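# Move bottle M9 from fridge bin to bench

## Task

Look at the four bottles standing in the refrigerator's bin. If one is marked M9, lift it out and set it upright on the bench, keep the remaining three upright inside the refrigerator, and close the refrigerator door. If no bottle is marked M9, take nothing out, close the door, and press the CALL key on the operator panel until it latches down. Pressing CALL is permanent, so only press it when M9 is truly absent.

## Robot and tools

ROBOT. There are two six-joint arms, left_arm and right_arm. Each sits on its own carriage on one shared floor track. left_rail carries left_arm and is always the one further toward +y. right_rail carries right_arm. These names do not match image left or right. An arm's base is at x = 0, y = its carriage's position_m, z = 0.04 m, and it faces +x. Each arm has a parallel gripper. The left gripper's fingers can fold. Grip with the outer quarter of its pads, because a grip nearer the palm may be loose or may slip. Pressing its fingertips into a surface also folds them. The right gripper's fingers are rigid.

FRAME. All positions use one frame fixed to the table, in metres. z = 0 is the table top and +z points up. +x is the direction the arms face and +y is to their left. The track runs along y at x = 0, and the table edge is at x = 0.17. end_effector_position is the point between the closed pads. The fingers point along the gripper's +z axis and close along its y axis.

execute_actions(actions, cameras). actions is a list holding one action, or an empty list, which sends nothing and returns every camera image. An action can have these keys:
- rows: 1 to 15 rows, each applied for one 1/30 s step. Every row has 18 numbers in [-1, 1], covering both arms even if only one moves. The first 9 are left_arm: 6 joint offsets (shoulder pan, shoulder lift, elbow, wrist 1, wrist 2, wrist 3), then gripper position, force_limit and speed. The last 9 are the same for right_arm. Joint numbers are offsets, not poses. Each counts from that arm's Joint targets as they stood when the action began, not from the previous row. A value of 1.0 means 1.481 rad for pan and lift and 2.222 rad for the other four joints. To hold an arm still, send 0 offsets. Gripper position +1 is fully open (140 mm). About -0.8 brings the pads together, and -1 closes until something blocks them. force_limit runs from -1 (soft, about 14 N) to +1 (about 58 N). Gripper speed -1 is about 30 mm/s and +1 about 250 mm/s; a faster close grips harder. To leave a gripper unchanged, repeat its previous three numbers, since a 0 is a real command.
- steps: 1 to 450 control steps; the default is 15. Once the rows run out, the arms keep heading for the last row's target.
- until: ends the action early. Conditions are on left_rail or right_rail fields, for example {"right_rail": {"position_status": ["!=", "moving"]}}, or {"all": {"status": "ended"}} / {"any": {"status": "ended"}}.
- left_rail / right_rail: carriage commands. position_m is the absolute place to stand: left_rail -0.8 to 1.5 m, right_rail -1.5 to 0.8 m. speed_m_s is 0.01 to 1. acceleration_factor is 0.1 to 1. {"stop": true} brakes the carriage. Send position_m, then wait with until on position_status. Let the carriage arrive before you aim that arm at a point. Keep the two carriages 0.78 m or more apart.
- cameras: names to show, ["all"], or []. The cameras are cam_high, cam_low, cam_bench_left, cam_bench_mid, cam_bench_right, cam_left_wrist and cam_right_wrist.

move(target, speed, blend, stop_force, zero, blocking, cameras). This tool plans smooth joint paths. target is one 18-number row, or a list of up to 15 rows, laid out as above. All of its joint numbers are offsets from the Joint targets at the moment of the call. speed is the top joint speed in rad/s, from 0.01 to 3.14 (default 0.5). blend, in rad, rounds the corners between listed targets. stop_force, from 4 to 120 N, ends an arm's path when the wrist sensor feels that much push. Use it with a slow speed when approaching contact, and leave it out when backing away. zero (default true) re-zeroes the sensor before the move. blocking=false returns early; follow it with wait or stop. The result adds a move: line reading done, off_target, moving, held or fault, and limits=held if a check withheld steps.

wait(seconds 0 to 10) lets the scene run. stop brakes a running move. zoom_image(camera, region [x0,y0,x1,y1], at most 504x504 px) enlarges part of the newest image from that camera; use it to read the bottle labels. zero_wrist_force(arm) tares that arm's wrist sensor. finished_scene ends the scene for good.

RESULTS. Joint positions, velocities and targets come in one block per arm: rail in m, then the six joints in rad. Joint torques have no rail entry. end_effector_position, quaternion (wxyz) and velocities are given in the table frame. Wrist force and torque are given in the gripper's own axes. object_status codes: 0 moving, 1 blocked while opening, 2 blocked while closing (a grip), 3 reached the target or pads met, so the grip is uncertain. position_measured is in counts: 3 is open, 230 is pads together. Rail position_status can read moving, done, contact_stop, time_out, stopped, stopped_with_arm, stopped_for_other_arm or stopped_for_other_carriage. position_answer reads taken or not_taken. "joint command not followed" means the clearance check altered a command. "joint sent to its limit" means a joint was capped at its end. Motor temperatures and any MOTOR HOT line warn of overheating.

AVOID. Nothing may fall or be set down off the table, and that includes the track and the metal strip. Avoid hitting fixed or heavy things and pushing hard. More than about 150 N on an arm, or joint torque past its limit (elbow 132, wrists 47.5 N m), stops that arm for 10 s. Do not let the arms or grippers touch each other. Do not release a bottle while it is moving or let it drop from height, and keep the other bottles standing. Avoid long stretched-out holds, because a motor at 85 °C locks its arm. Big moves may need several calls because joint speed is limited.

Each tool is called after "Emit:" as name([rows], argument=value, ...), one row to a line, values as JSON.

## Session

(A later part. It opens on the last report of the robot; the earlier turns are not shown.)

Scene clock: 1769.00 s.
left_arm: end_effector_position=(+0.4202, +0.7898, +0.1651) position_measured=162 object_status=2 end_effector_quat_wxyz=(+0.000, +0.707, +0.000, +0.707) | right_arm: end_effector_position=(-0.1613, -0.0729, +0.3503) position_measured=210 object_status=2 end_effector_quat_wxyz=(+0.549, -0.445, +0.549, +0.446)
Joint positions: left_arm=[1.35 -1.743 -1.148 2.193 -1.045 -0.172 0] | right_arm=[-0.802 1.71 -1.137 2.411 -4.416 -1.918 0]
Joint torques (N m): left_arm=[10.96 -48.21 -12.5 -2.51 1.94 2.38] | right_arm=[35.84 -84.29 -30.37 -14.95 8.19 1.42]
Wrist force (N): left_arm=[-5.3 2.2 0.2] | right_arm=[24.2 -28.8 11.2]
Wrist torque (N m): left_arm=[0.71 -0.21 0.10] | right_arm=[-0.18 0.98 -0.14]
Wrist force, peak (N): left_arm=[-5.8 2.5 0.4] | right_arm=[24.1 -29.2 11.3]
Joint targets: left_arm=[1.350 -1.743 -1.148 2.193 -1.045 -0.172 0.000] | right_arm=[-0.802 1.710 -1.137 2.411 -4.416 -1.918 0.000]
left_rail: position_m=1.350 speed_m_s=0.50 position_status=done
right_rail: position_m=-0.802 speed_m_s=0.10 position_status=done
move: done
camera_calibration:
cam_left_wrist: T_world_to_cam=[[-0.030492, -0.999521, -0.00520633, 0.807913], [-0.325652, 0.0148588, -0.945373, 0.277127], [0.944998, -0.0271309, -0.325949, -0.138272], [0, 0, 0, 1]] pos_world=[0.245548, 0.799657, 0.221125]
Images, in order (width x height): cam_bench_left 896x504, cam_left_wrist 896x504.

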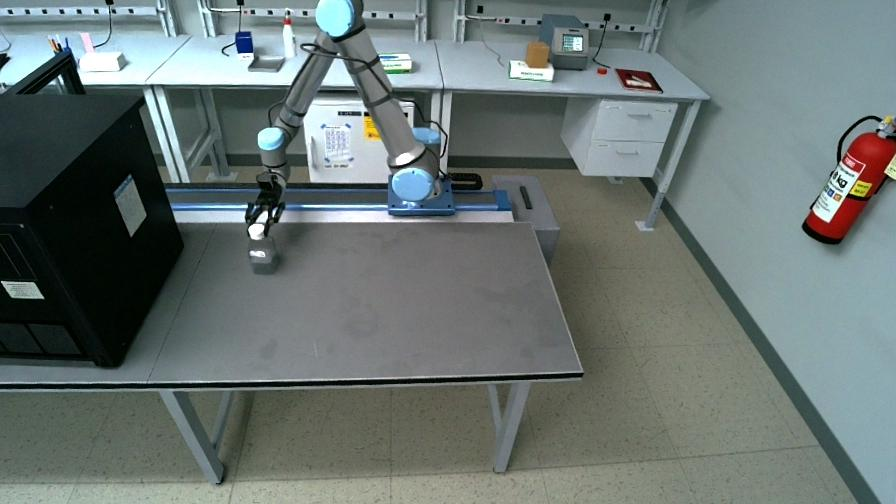

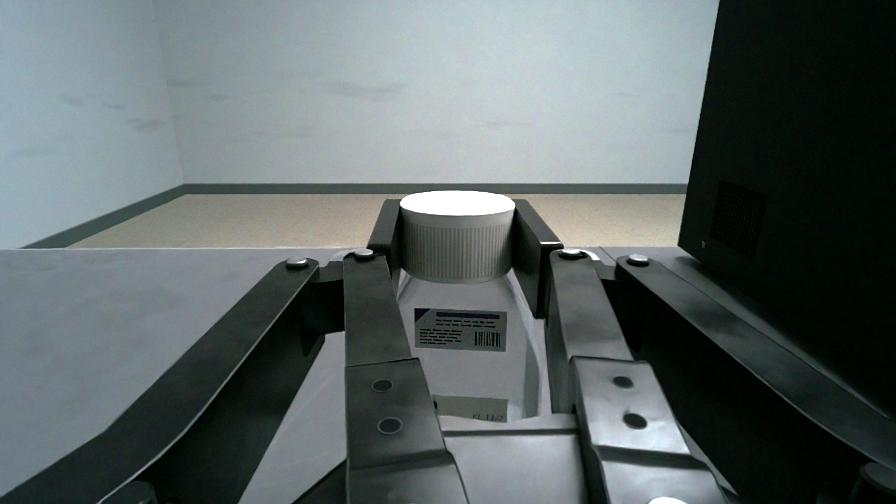

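Emit:
move(target=[0,0.0295,0.0026,-0.0223,0,0,-1,0.6,-1, 0,0,0,0,0,0,-1,0,-1], speed=0.04, stop_force=6, cameras=["cam_left_wrist"])

Scene clock: 1775.80 s.
left_arm: end_effector_position=(+0.4202, +0.7899, +0.1636) position_measured=162 object_status=2 end_effector_quat_wxyz=(+0.000, +0.707, +0.000, +0.707) | right_arm: end_effector_position=(-0.1613, -0.0729, +0.3503) position_measured=210 object_status=2 end_effector_quat_wxyz=(+0.549, -0.445, +0.549, +0.446)
Joint positions: left_arm=[1.35 -1.743 -1.145 2.193 -1.048 -0.172 0] | right_arm=[-0.802 1.71 -1.137 2.411 -4.416 -1.918 0]
Joint torques (N m): left_arm=[8.47 -68.16 -32.88 3.93 -0.84 1.37] | right_arm=[32.35 -86.17 -31.66 -14.43 8.36 1.54]
Wrist force (N): left_arm=[-5.7 3.2 0.1] | right_arm=[24.0 -29.0 11.3]
Wrist torque (N m): left_arm=[0.94 -0.12 0.11] | right_arm=[-0.22 1.00 -0.14]
Wrist force, peak (N): left_arm=[25.0 4.8 -5.6] | right_arm=[24.2 -29.0 11.3]
Joint targets: left_arm=[1.350 -1.743 -1.145 2.193 -1.048 -0.172 0.000] | right_arm=[-0.802 1.710 -1.137 2.411 -4.416 -1.918 0.000]
left_rail: position_m=1.350 speed_m_s=0.50 position_status=done
right_rail: position_m=-0.802 speed_m_s=0.10 position_status=done
move: contact (left_arm); left_arm: the wrist 1 is farthest, 0.046 rad from its target
camera_calibration:
cam_left_wrist: T_world_to_cam=[[-0.0305249, -0.99952, -0.0053007, 0.808033], [-0.325648, 0.0149587, -0.945373, 0.275626], [0.944998, -0.0271312, -0.325948, -0.138758], [0, 0, 0, 1]] pos_world=[0.245548, 0.799757, 0.219625]
Images, in order (width x height): cam_left_wrist 896x504.

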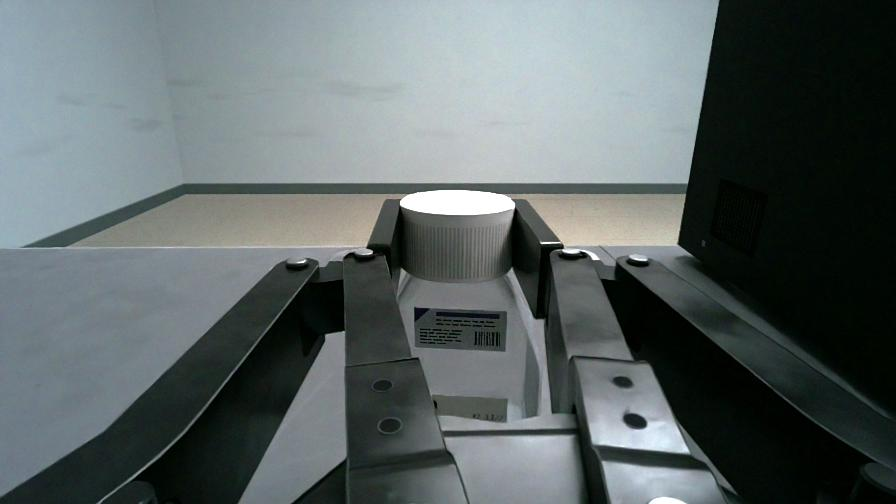

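Emit:
move(target=[0,0.0012,0.0001,-0.0010,0,0,-1,0.6,-1, 0,0,0,0,0,0,-1,0,-1], speed=0.02)

Emit:
execute_actions([
  {"rows": [[0,0,0,0,0,0,-0.05,0.6,-1, 0,0,0,0,0,0,-1,0,-1]], "steps": 40},
], cameras=["cam_left_wrist"])

Scene clock: 1784.17 s.
left_arm: end_effector_position=(+0.4201, +0.7897, +0.1628) position_measured=162 object_status=2 end_effector_quat_wxyz=(+0.000, +0.707, +0.000, +0.707) | right_arm: end_effector_position=(-0.1613, -0.0729, +0.3503) position_measured=210 object_status=2 end_effector_quat_wxyz=(+0.549, -0.445, +0.549, +0.446)
Joint positions: left_arm=[1.35 -1.743 -1.144 2.193 -1.05 -0.172 0] | right_arm=[-0.802 1.71 -1.137 2.411 -4.416 -1.918 0]
Joint torques (N m): left_arm=[9.7 -32.15 -6.76 -5.55 -0.79 -1.44] | right_arm=[34.95 -83.74 -33.99 -14.99 8.66 1.53]
Wrist force (N): left_arm=[30.8 3.6 -6.6] | right_arm=[24.0 -28.9 11.0]
Wrist torque (N m): left_arm=[0.98 0.63 0.37] | right_arm=[-0.20 1.02 -0.14]
Wrist force, peak (N): left_arm=[31.9 4.0 -6.8] | right_arm=[24.3 -29.1 11.4]
Joint targets: left_arm=[1.350 -1.743 -1.143 2.193 -1.050 -0.172 0.000] | right_arm=[-0.802 1.710 -1.137 2.411 -4.416 -1.918 0.000]
left_rail: position_m=1.350 speed_m_s=0.50 position_status=done
right_rail: position_m=-0.802 speed_m_s=0.10 position_status=done
move: done

Scene clock: 1785.70 s.
left_arm: end_effector_position=(+0.4202, +0.7898, +0.1626) position_measured=135 object_status=3 end_effector_quat_wxyz=(+0.000, +0.707, +0.000, +0.707) | right_arm: end_effector_position=(-0.1613, -0.0729, +0.3503) position_measured=210 object_status=2 end_effector_quat_wxyz=(+0.549, -0.445, +0.549, +0.446)
Joint positions: left_arm=[1.35 -1.743 -1.143 2.193 -1.05 -0.172 0] | right_arm=[-0.802 1.71 -1.137 2.411 -4.416 -1.918 0]
Joint torques (N m): left_arm=[8.16 -65.76 -23.74 1.83 -0.95 -1.41] | right_arm=[33.51 -84.39 -33.38 -14.73 8.52 1.94]
Wrist force (N): left_arm=[-2.4 3.3 0.1] | right_arm=[23.8 -29.1 11.3]
Wrist torque (N m): left_arm=[0.97 0.06 0.11] | right_arm=[-0.26 1.09 -0.14]
Wrist force, peak (N): left_arm=[33.1 3.7 -7.3] | right_arm=[23.9 -29.2 11.4]
Joint targets: left_arm=[1.350 -1.743 -1.143 2.193 -1.050 -0.172 0.000] | right_arm=[-0.802 1.710 -1.137 2.411 -4.416 -1.918 0.000]
left_rail: position_m=1.350 speed_m_s=0.50 position_status=done
right_rail: position_m=-0.802 speed_m_s=0.10 position_status=done
camera_calibration:
cam_left_wrist: T_world_to_cam=[[-0.0305535, -0.99952, -0.00507908, 0.807886], [-0.325654, 0.0147586, -0.945374, 0.274844], [0.944995, -0.0272305, -0.325949, -0.139006], [0, 0, 0, 1]] pos_world=[0.245548, 0.799657, 0.218625]
Images, in order (width x height): cam_left_wrist 896x504.

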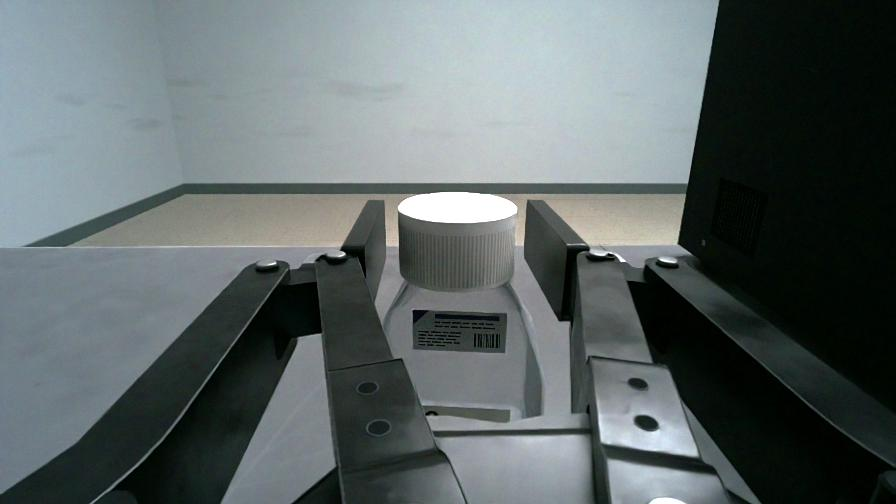

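Emit:
move(target=[-0.1687,-0.0021,0.0025,-0.0011,-0.1125,0,-0.05,0.6,-1, 0,0,0,0,0,0,-1,0,-1], speed=0.2, cameras=["cam_left_wrist"])

Emit:
move([
  [0,0,0,0,0,0,-0.05,0.6,-1, 0.0219,0.0472,-0.0766,0.0453,-0.0443,0,-1,0,-1],
  [0,0,0,0,0,0,-0.05,0.6,-1, 0.0216,0.0959,-0.1507,0.0870,-0.0739,0,-1,0,-1],
  [0,0,0,0,0,0,-0.05,0.6,-1, 0.0080,0.1445,-0.2222,0.1261,-0.0948,0,-1,0,-1],
  [0,0,0,0,0,0,-0.05,0.6,-1, -0.0139,0.1920,-0.2910,0.1632,-0.1100,0,-1,0,-1],
  [0,0,0,0,0,0,-0.05,0.6,-1, -0.0416,0.2379,-0.3564,0.1980,-0.1214,0,-1,0,-1],
  [0,0,0,0,0,0,-0.05,0.6,-1, -0.0732,0.2814,-0.4179,0.2305,-0.1302,0,-1,0,-1],
  [0,0,0,0,0,0,-0.05,0.6,-1, -0.1075,0.3215,-0.4743,0.2602,-0.1372,0,-1,0,-1],
], blend=[0.01,0.01,0.01,0.01,0.01,0.01,0], speed=0.3, stop_force=60, cameras=["cam_right_wrist"])

Scene clock: 1810.60 s.
left_arm: end_effector_position=(+0.2806, +0.7903, +0.1627) position_measured=135 object_status=3 end_effector_quat_wxyz=(+0.000, +0.707, +0.000, +0.707) | right_arm: end_effector_position=(-0.1613, -0.0729, +0.3503) position_measured=210 object_status=2 end_effector_quat_wxyz=(+0.549, -0.445, +0.549, +0.446)
Joint positions: left_arm=[1.35 -1.992 -1.147 2.199 -1.053 -0.422 0] | right_arm=[-0.802 1.71 -1.137 2.411 -4.416 -1.918 0]
Joint torques (N m): left_arm=[-16.02 -63.9 -9.92 -2.1 -3.67 -1.19] | right_arm=[33.61 -82.8 -34.26 -15.1 8.93 1.8]
Wrist force (N): left_arm=[-2.6 3.8 0.0] | right_arm=[23.6 -28.6 11.0]
Wrist torque (N m): left_arm=[1.01 0.13 0.13] | right_arm=[-0.12 1.08 -0.14]
Wrist force, peak (N): left_arm=[-2.8 4.2 0.1] | right_arm=[24.2 -29.2 11.5]
Joint targets: left_arm=[1.350 -1.992 -1.147 2.199 -1.053 -0.422 0.000] | right_arm=[-0.802 1.710 -1.137 2.411 -4.416 -1.918 0.000]
left_rail: position_m=1.350 speed_m_s=0.50 position_status=done
right_rail: position_m=-0.802 speed_m_s=0.10 position_status=done
move: done
camera_calibration:
cam_left_wrist: T_world_to_cam=[[-0.0304291, -0.999524, -0.00501317, 0.803996], [-0.32578, 0.0146593, -0.945332, 0.229555], [0.944956, -0.0271324, -0.326071, -0.00708848], [0, 0, 0, 1]] pos_world=[0.105948, 0.800056, 0.218725]
Images, in order (width x height): cam_left_wrist 896x504.

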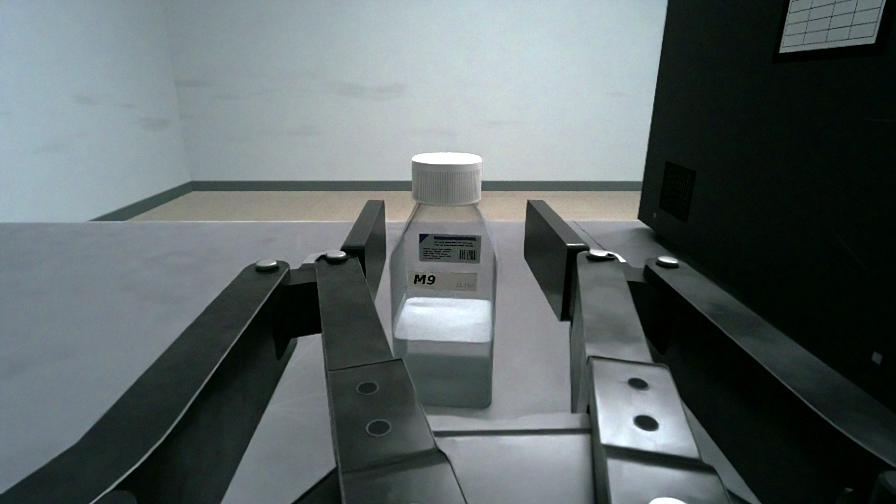

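Scene clock: 1815.40 s.
left_arm: end_effector_position=(+0.2803, +0.7903, +0.1627) position_measured=135 object_status=3 end_effector_quat_wxyz=(+0.000, +0.707, +0.000, +0.707) | right_arm: end_effector_position=(+0.0559, +0.3895, +0.3504) position_measured=210 object_status=2 end_effector_quat_wxyz=(+0.637, -0.307, +0.637, +0.307)
Joint positions: left_arm=[1.35 -1.992 -1.147 2.199 -1.053 -0.422 0] | right_arm=[-0.802 1.551 -0.661 1.357 -3.837 -2.223 0]
Joint torques (N m): left_arm=[-15.6 -63.88 -10.12 -1.77 -3.82 -1.25] | right_arm=[24.78 -78.98 -51.74 11.3 21.64 1.72]
Wrist force (N): left_arm=[-2.5 3.6 0.2] | right_arm=[-14.3 -60.4 -25.0]
Wrist torque (N m): left_arm=[0.98 0.09 0.13] | right_arm=[0.69 0.36 -0.27]
Wrist force, peak (N): left_arm=[-2.9 4.2 0.1] | right_arm=[-14.5 -60.6 -25.1]
Joint targets: left_arm=[1.350 -1.992 -1.147 2.199 -1.053 -0.422 0.000] | right_arm=[-0.802 1.551 -0.661 1.357 -3.837 -2.223 0.000]
left_rail: position_m=1.350 speed_m_s=0.50 position_status=done
right_rail: position_m=-0.802 speed_m_s=0.10 position_status=done
move: done
camera_calibration:
cam_right_wrist: T_world_to_cam=[[-0.794136, 0.607718, -0.00523519, -0.185953], [-0.244751, -0.31192, 0.918043, -0.201361], [0.556278, 0.730332, 0.396446, -0.269046], [0, 0, 0, 1]] pos_world=[-0.0472904, 0.246691, 0.290546]
Images, in order (width x height): cam_right_wrist 896x504.

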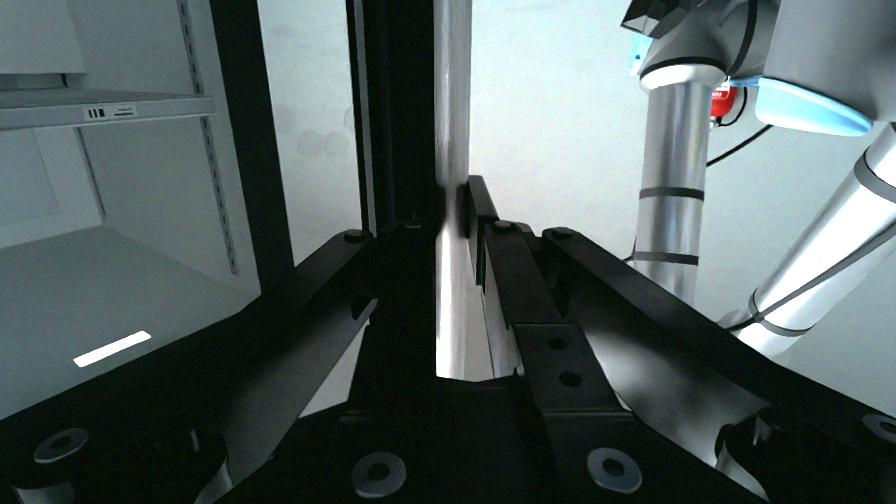

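Emit:
move([
  [0,0,0,0,0,0,-0.05,0.6,-1, -0.0336,0.0326,-0.0454,0.0234,-0.0051,0,-1,0,-1],
  [0,0,0,0,0,0,-0.05,0.6,-1, -0.0635,0.0577,-0.0805,0.0417,-0.0090,0,-1,0,-1],
], blend=[0.01,0], speed=0.15, stop_force=60)

Scene clock: 1833.23 s.
left_arm: end_effector_position=(+0.2803, +0.7903, +0.1627) position_measured=135 object_status=3 end_effector_quat_wxyz=(+0.000, +0.707, +0.000, +0.707) | right_arm: end_effector_position=(+0.1796, +0.4364, +0.3504) position_measured=210 object_status=2 end_effector_quat_wxyz=(+0.653, -0.270, +0.653, +0.271)
Joint positions: left_arm=[1.35 -1.992 -1.147 2.199 -1.053 -0.422 0] | right_arm=[-0.802 1.457 -0.576 1.178 -3.745 -2.243 0]
Joint torques (N m): left_arm=[-14.39 -63.03 -11.88 -1.98 -3.3 -1.51] | right_arm=[18.83 -83.31 -54.28 12.89 21.9 1.73]
Wrist force (N): left_arm=[-2.5 4.0 0.1] | right_arm=[-13.9 -64.9 -41.7]
Wrist torque (N m): left_arm=[1.07 0.11 0.13] | right_arm=[0.73 0.35 -0.25]
Wrist force, peak (N): left_arm=[-2.9 4.3 0.0] | right_arm=[-14.4 -64.7 -42.0]
Joint targets: left_arm=[1.350 -1.992 -1.147 2.199 -1.053 -0.422 0.000] | right_arm=[-0.802 1.457 -0.576 1.178 -3.745 -2.243 0.000]
left_rail: position_m=1.350 speed_m_s=0.50 position_status=done
right_rail: position_m=-0.802 speed_m_s=0.10 position_status=done
move: done

Emit:
move(target=[0,0,0,0,0,0,-0.05,0.6,-1,-0.0308,0.0209,-0.0288,0.0158,-0.0036,0,-1,0,-1], speed=0.06, stop_force=35, cameras=["cam_right_wrist"])

Scene clock: 1852.13 s.
left_arm: end_effector_position=(+0.2803, +0.7903, +0.1627) position_measured=135 object_status=3 end_effector_quat_wxyz=(+0.000, +0.707, +0.000, +0.707) | right_arm: end_effector_position=(+0.2394, +0.4455, +0.3493) position_measured=210 object_status=2 end_effector_quat_wxyz=(+0.660, -0.254, +0.661, +0.253)
Joint positions: left_arm=[1.35 -1.992 -1.147 2.199 -1.053 -0.422 0] | right_arm=[-0.802 1.413 -0.545 1.115 -3.71 -2.251 0]
Joint torques (N m): left_arm=[-14.61 -61.14 -11.86 -1.7 -3.37 -1.51] | right_arm=[-3.56 -108.56 -25.15 0.96 1.19 1.39]
Wrist force (N): left_arm=[-2.7 3.9 0.1] | right_arm=[-16.3 -3.3 -31.9]
Wrist torque (N m): left_arm=[1.03 0.13 0.13] | right_arm=[-0.25 0.39 -0.07]
Wrist force, peak (N): left_arm=[-2.9 4.2 0.0] | right_arm=[-13.0 -66.0 -44.9]
Joint targets: left_arm=[1.350 -1.992 -1.147 2.199 -1.053 -0.422 0.000] | right_arm=[-0.802 1.413 -0.545 1.115 -3.710 -2.251 0.000]
left_rail: position_m=1.350 speed_m_s=0.50 position_status=done
right_rail: position_m=-0.802 speed_m_s=0.10 position_status=done
move: contact (right_arm)
camera_calibration:
cam_right_wrist: T_world_to_cam=[[-0.682789, 0.730589, -0.00626646, -0.155284], [-0.292725, -0.265695, 0.918541, -0.147329], [0.669411, 0.629004, 0.395275, -0.393137], [0, 0, 0, 1]] pos_world=[0.114017, 0.321589, 0.289752]
Images, in order (width x height): cam_right_wrist 896x504.

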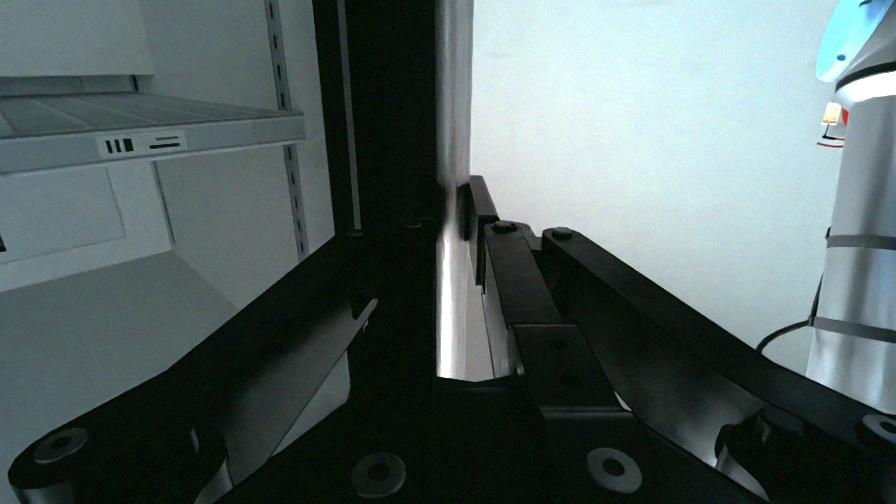

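Emit:
execute_actions(actions=[], cameras=["cam_left_wrist","cam_right_wrist","cam_bench_left","cam_bench_mid"])

Scene clock: 1858.10 s.
left_arm: end_effector_position=(+0.2803, +0.7903, +0.1627) position_measured=135 object_status=3 end_effector_quat_wxyz=(+0.000, +0.707, +0.000, +0.707) | right_arm: end_effector_position=(+0.2394, +0.4455, +0.3494) position_measured=210 object_status=2 end_effector_quat_wxyz=(+0.660, -0.254, +0.661, +0.253)
Joint positions: left_arm=[1.35 -1.992 -1.147 2.199 -1.053 -0.422 0] | right_arm=[-0.802 1.413 -0.545 1.115 -3.71 -2.251 0]
Joint velocities: within noise
Joint torques (N m): left_arm=[-14.68 -62.98 -12.01 -1.88 -2.91 -1.36] | right_arm=[-3.32 -110.99 -26.78 1.04 0.64 1.59]
Motor temperatures (°C): left_arm=[37 33 29 36 36 41] | right_arm=[35 40 30 35 38 31]
Wrist force (N): left_arm=[-2.6 3.7 0.4] | right_arm=[-16.0 -3.2 -31.7]
Wrist torque (N m): left_arm=[0.99 0.13 0.14] | right_arm=[-0.19 0.33 -0.07]
Wrist force, peak (N): left_arm=[-2.9 4.2 0.3] | right_arm=[-16.4 -3.0 -32.3]
Joint targets: left_arm=[1.350 -1.992 -1.147 2.199 -1.053 -0.422 0.000] | right_arm=[-0.802 1.413 -0.545 1.115 -3.710 -2.251 0.000]
Tool commands: left_gripper/position=-0.05 left_gripper/force_limit=+0.6 left_gripper/speed=-1.0 right_gripper/position=-1.0 right_gripper/force_limit=+0.0 right_gripper/speed=-1.0
left_rail: position_m=1.350 speed_m_s=0.50 position_status=done
right_rail: position_m=-0.802 speed_m_s=0.10 position_status=done
camera_calibration:
cam_left_wrist: T_world_to_cam=[[-0.0304291, -0.999524, -0.00501317, 0.80399], [-0.32578, 0.0146593, -0.945332, 0.22949], [0.944956, -0.0271324, -0.326071, -0.00689948], [0, 0, 0, 1]] pos_world=[0.105748, 0.800056, 0.218725]
cam_right_wrist: T_world_to_cam=[[-0.682789, 0.730589, -0.00626646, -0.155284], [-0.292725, -0.265695, 0.918541, -0.147329], [0.669411, 0.629004, 0.395275, -0.393137], [0, 0, 0, 1]] pos_world=[0.114017, 0.321589, 0.289752]
Images, in order (width x height): cam_bench_left 896x504, cam_bench_mid 896x504, cam_left_wrist 896x504, cam_right_wrist 896x504.

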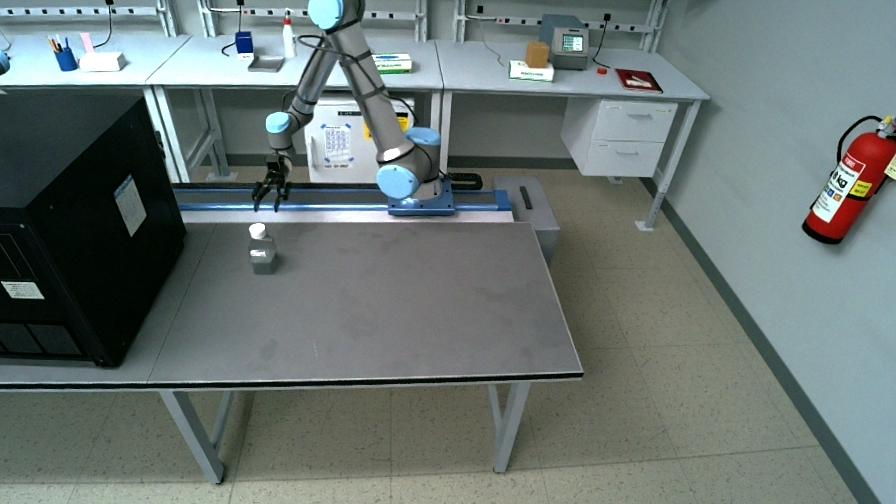

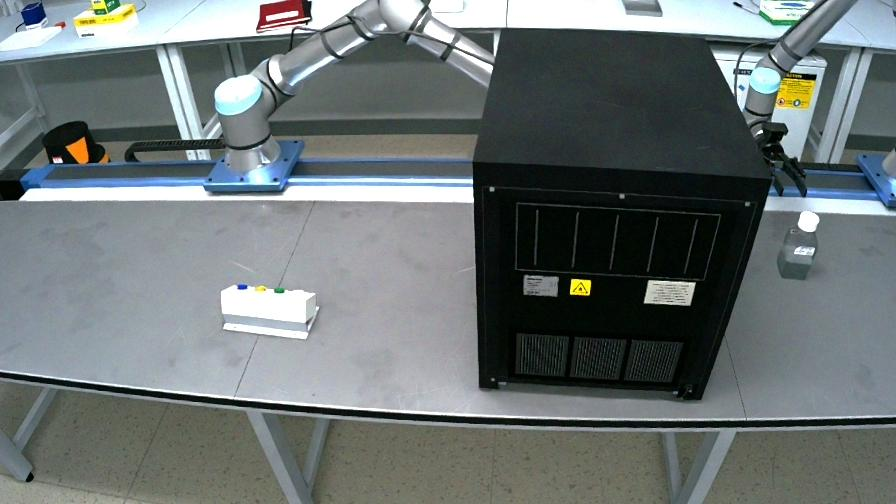

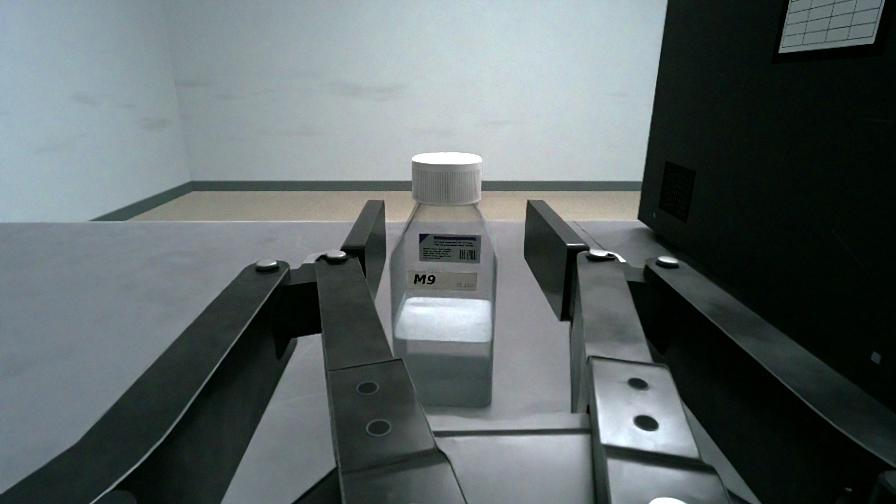

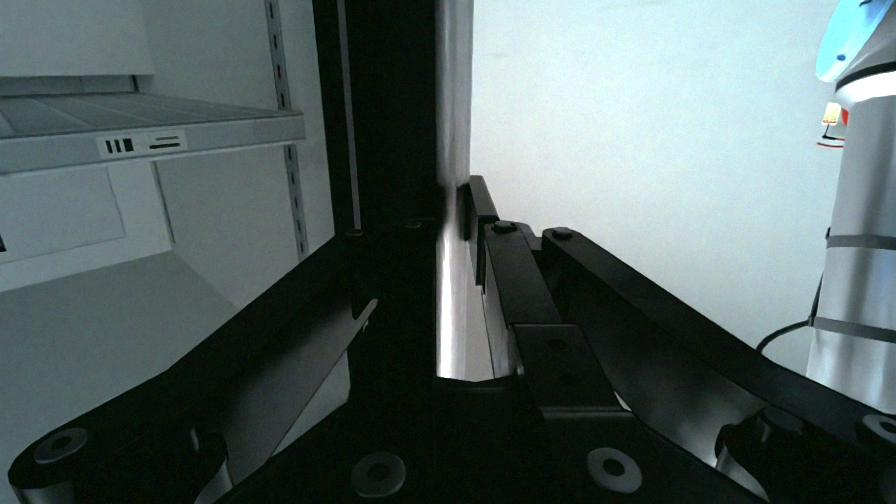

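Emit:
move([
  [0,0,0,0,0,0,-0.05,0.6,-1,0,0,0,0,0,0,-0.4,0,-1],
  [0,0,0,0,0,0,-0.05,0.6,-1,0.01823,-0.02701,0.0378,-0.02025,-0.01215,0,-0.4,0,-1],
  [0,0,0,0,0,0,-0.05,0.6,-1,0.03241,-0.04591,0.06346,-0.0333,-0.0216,0,-0.4,0,-1],
  [0,0,0,0,0,0,-0.05,0.6,-1,0.06212,-0.07765,0.10846,-0.05716,-0.0414,0,-0.4,0,-1],
], speed=0.12, blend=[0,0.01,0.01,0], cameras=["cam_left_wrist","cam_right_wrist","cam_bench_left","cam_high","cam_low"])

Scene clock: 1878.77 s.
left_arm: end_effector_position=(+0.2803, +0.7903, +0.1627) position_measured=135 object_status=3 end_effector_quat_wxyz=(+0.000, +0.707, +0.000, +0.707) | right_arm: end_effector_position=(+0.1404, +0.3576, +0.3497) position_measured=179 object_status=3 end_effector_quat_wxyz=(+0.660, -0.253, +0.660, +0.253)
Joint positions: left_arm=[1.35 -1.992 -1.147 2.199 -1.053 -0.422 0] | right_arm=[-0.802 1.505 -0.66 1.356 -3.837 -2.343 0]
Joint torques (N m): left_arm=[-15.82 -60.65 -14.71 -1.46 -3.09 -1.47] | right_arm=[16.21 -119.88 -28.64 -6.39 -2.97 1.19]
Wrist force (N): left_arm=[-2.7 3.6 0.2] | right_arm=[-4.3 2.0 2.4]
Wrist torque (N m): left_arm=[0.97 0.15 0.13] | right_arm=[0.27 1.13 -0.17]
Wrist force, peak (N): left_arm=[-2.9 4.1 0.0] | right_arm=[-16.5 -3.3 -32.3]
Joint targets: left_arm=[1.350 -1.992 -1.147 2.199 -1.053 -0.422 0.000] | right_arm=[-0.802 1.505 -0.660 1.356 -3.837 -2.343 0.000]
left_rail: position_m=1.350 speed_m_s=0.50 position_status=done
right_rail: position_m=-0.802 speed_m_s=0.10 position_status=done
move: done
camera_calibration:
cam_left_wrist: T_world_to_cam=[[-0.0304291, -0.999524, -0.00501317, 0.80399], [-0.32578, 0.0146593, -0.945332, 0.22949], [0.944956, -0.0271324, -0.326071, -0.00689948], [0, 0, 0, 1]] pos_world=[0.105748, 0.800056, 0.218725]
cam_right_wrist: T_world_to_cam=[[-0.682805, 0.730579, -0.00563196, -0.158915], [-0.292905, -0.266672, 0.918201, -0.199487], [0.669317, 0.628601, 0.396075, -0.271853], [0, 0, 0, 1]] pos_world=[0.0150174, 0.233789, 0.289948]
Images, in order (width x height): cam_high 896x504, cam_low 896x504, cam_bench_left 896x504, cam_left_wrist 896x504, cam_right_wrist 896x504.

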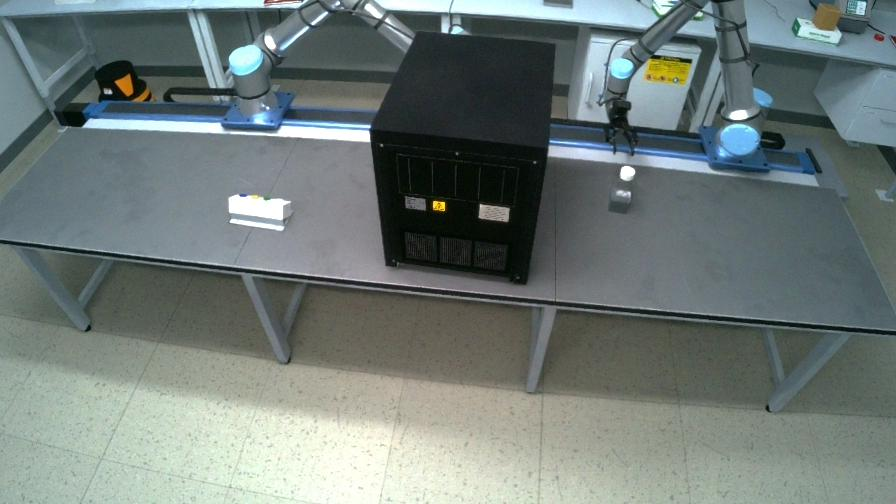

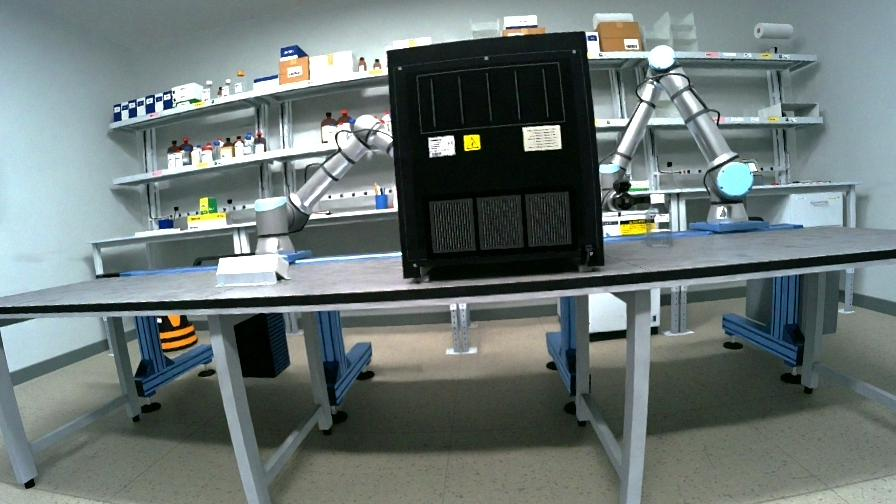

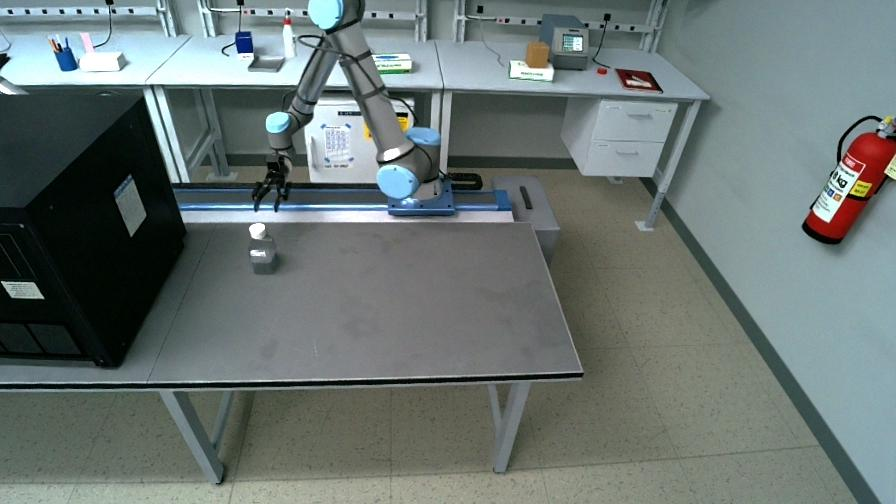

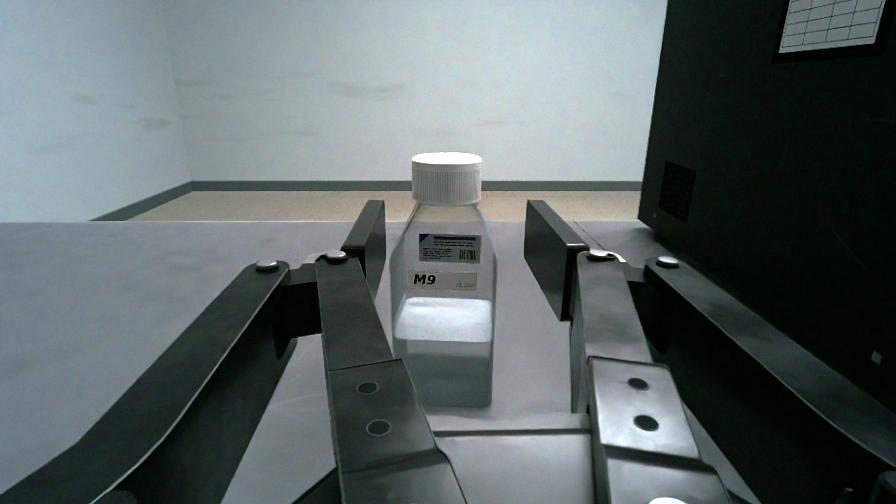

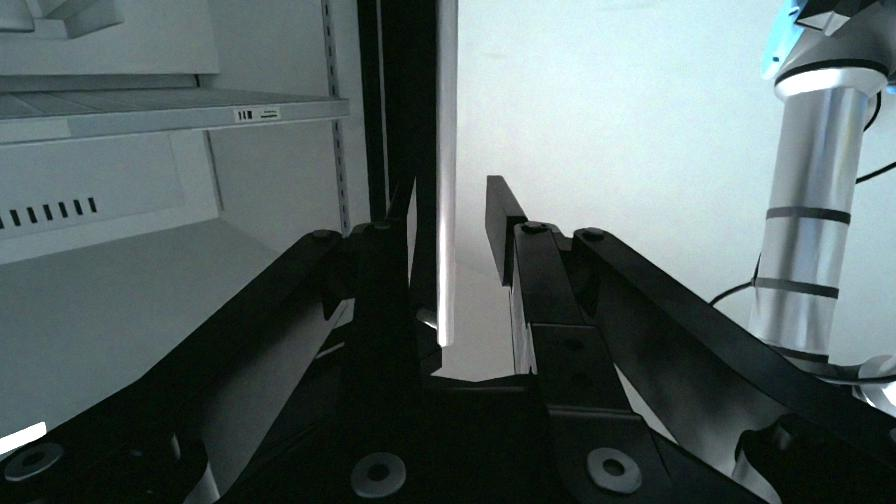

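Emit:
zoom_image(camera="cam_right_wrist", region=[330, 0, 560, 380])

Scaled by 1.326 from the camera's 896x504 image, which has a finer 1280x720 frame.

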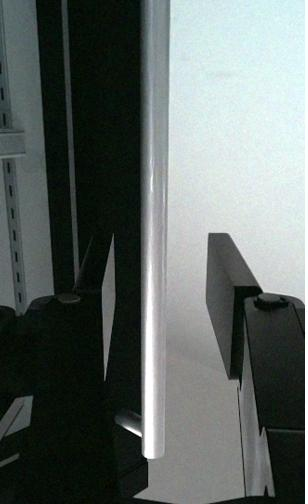

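Emit:
finished_scene()

The scene is finished: the task was done.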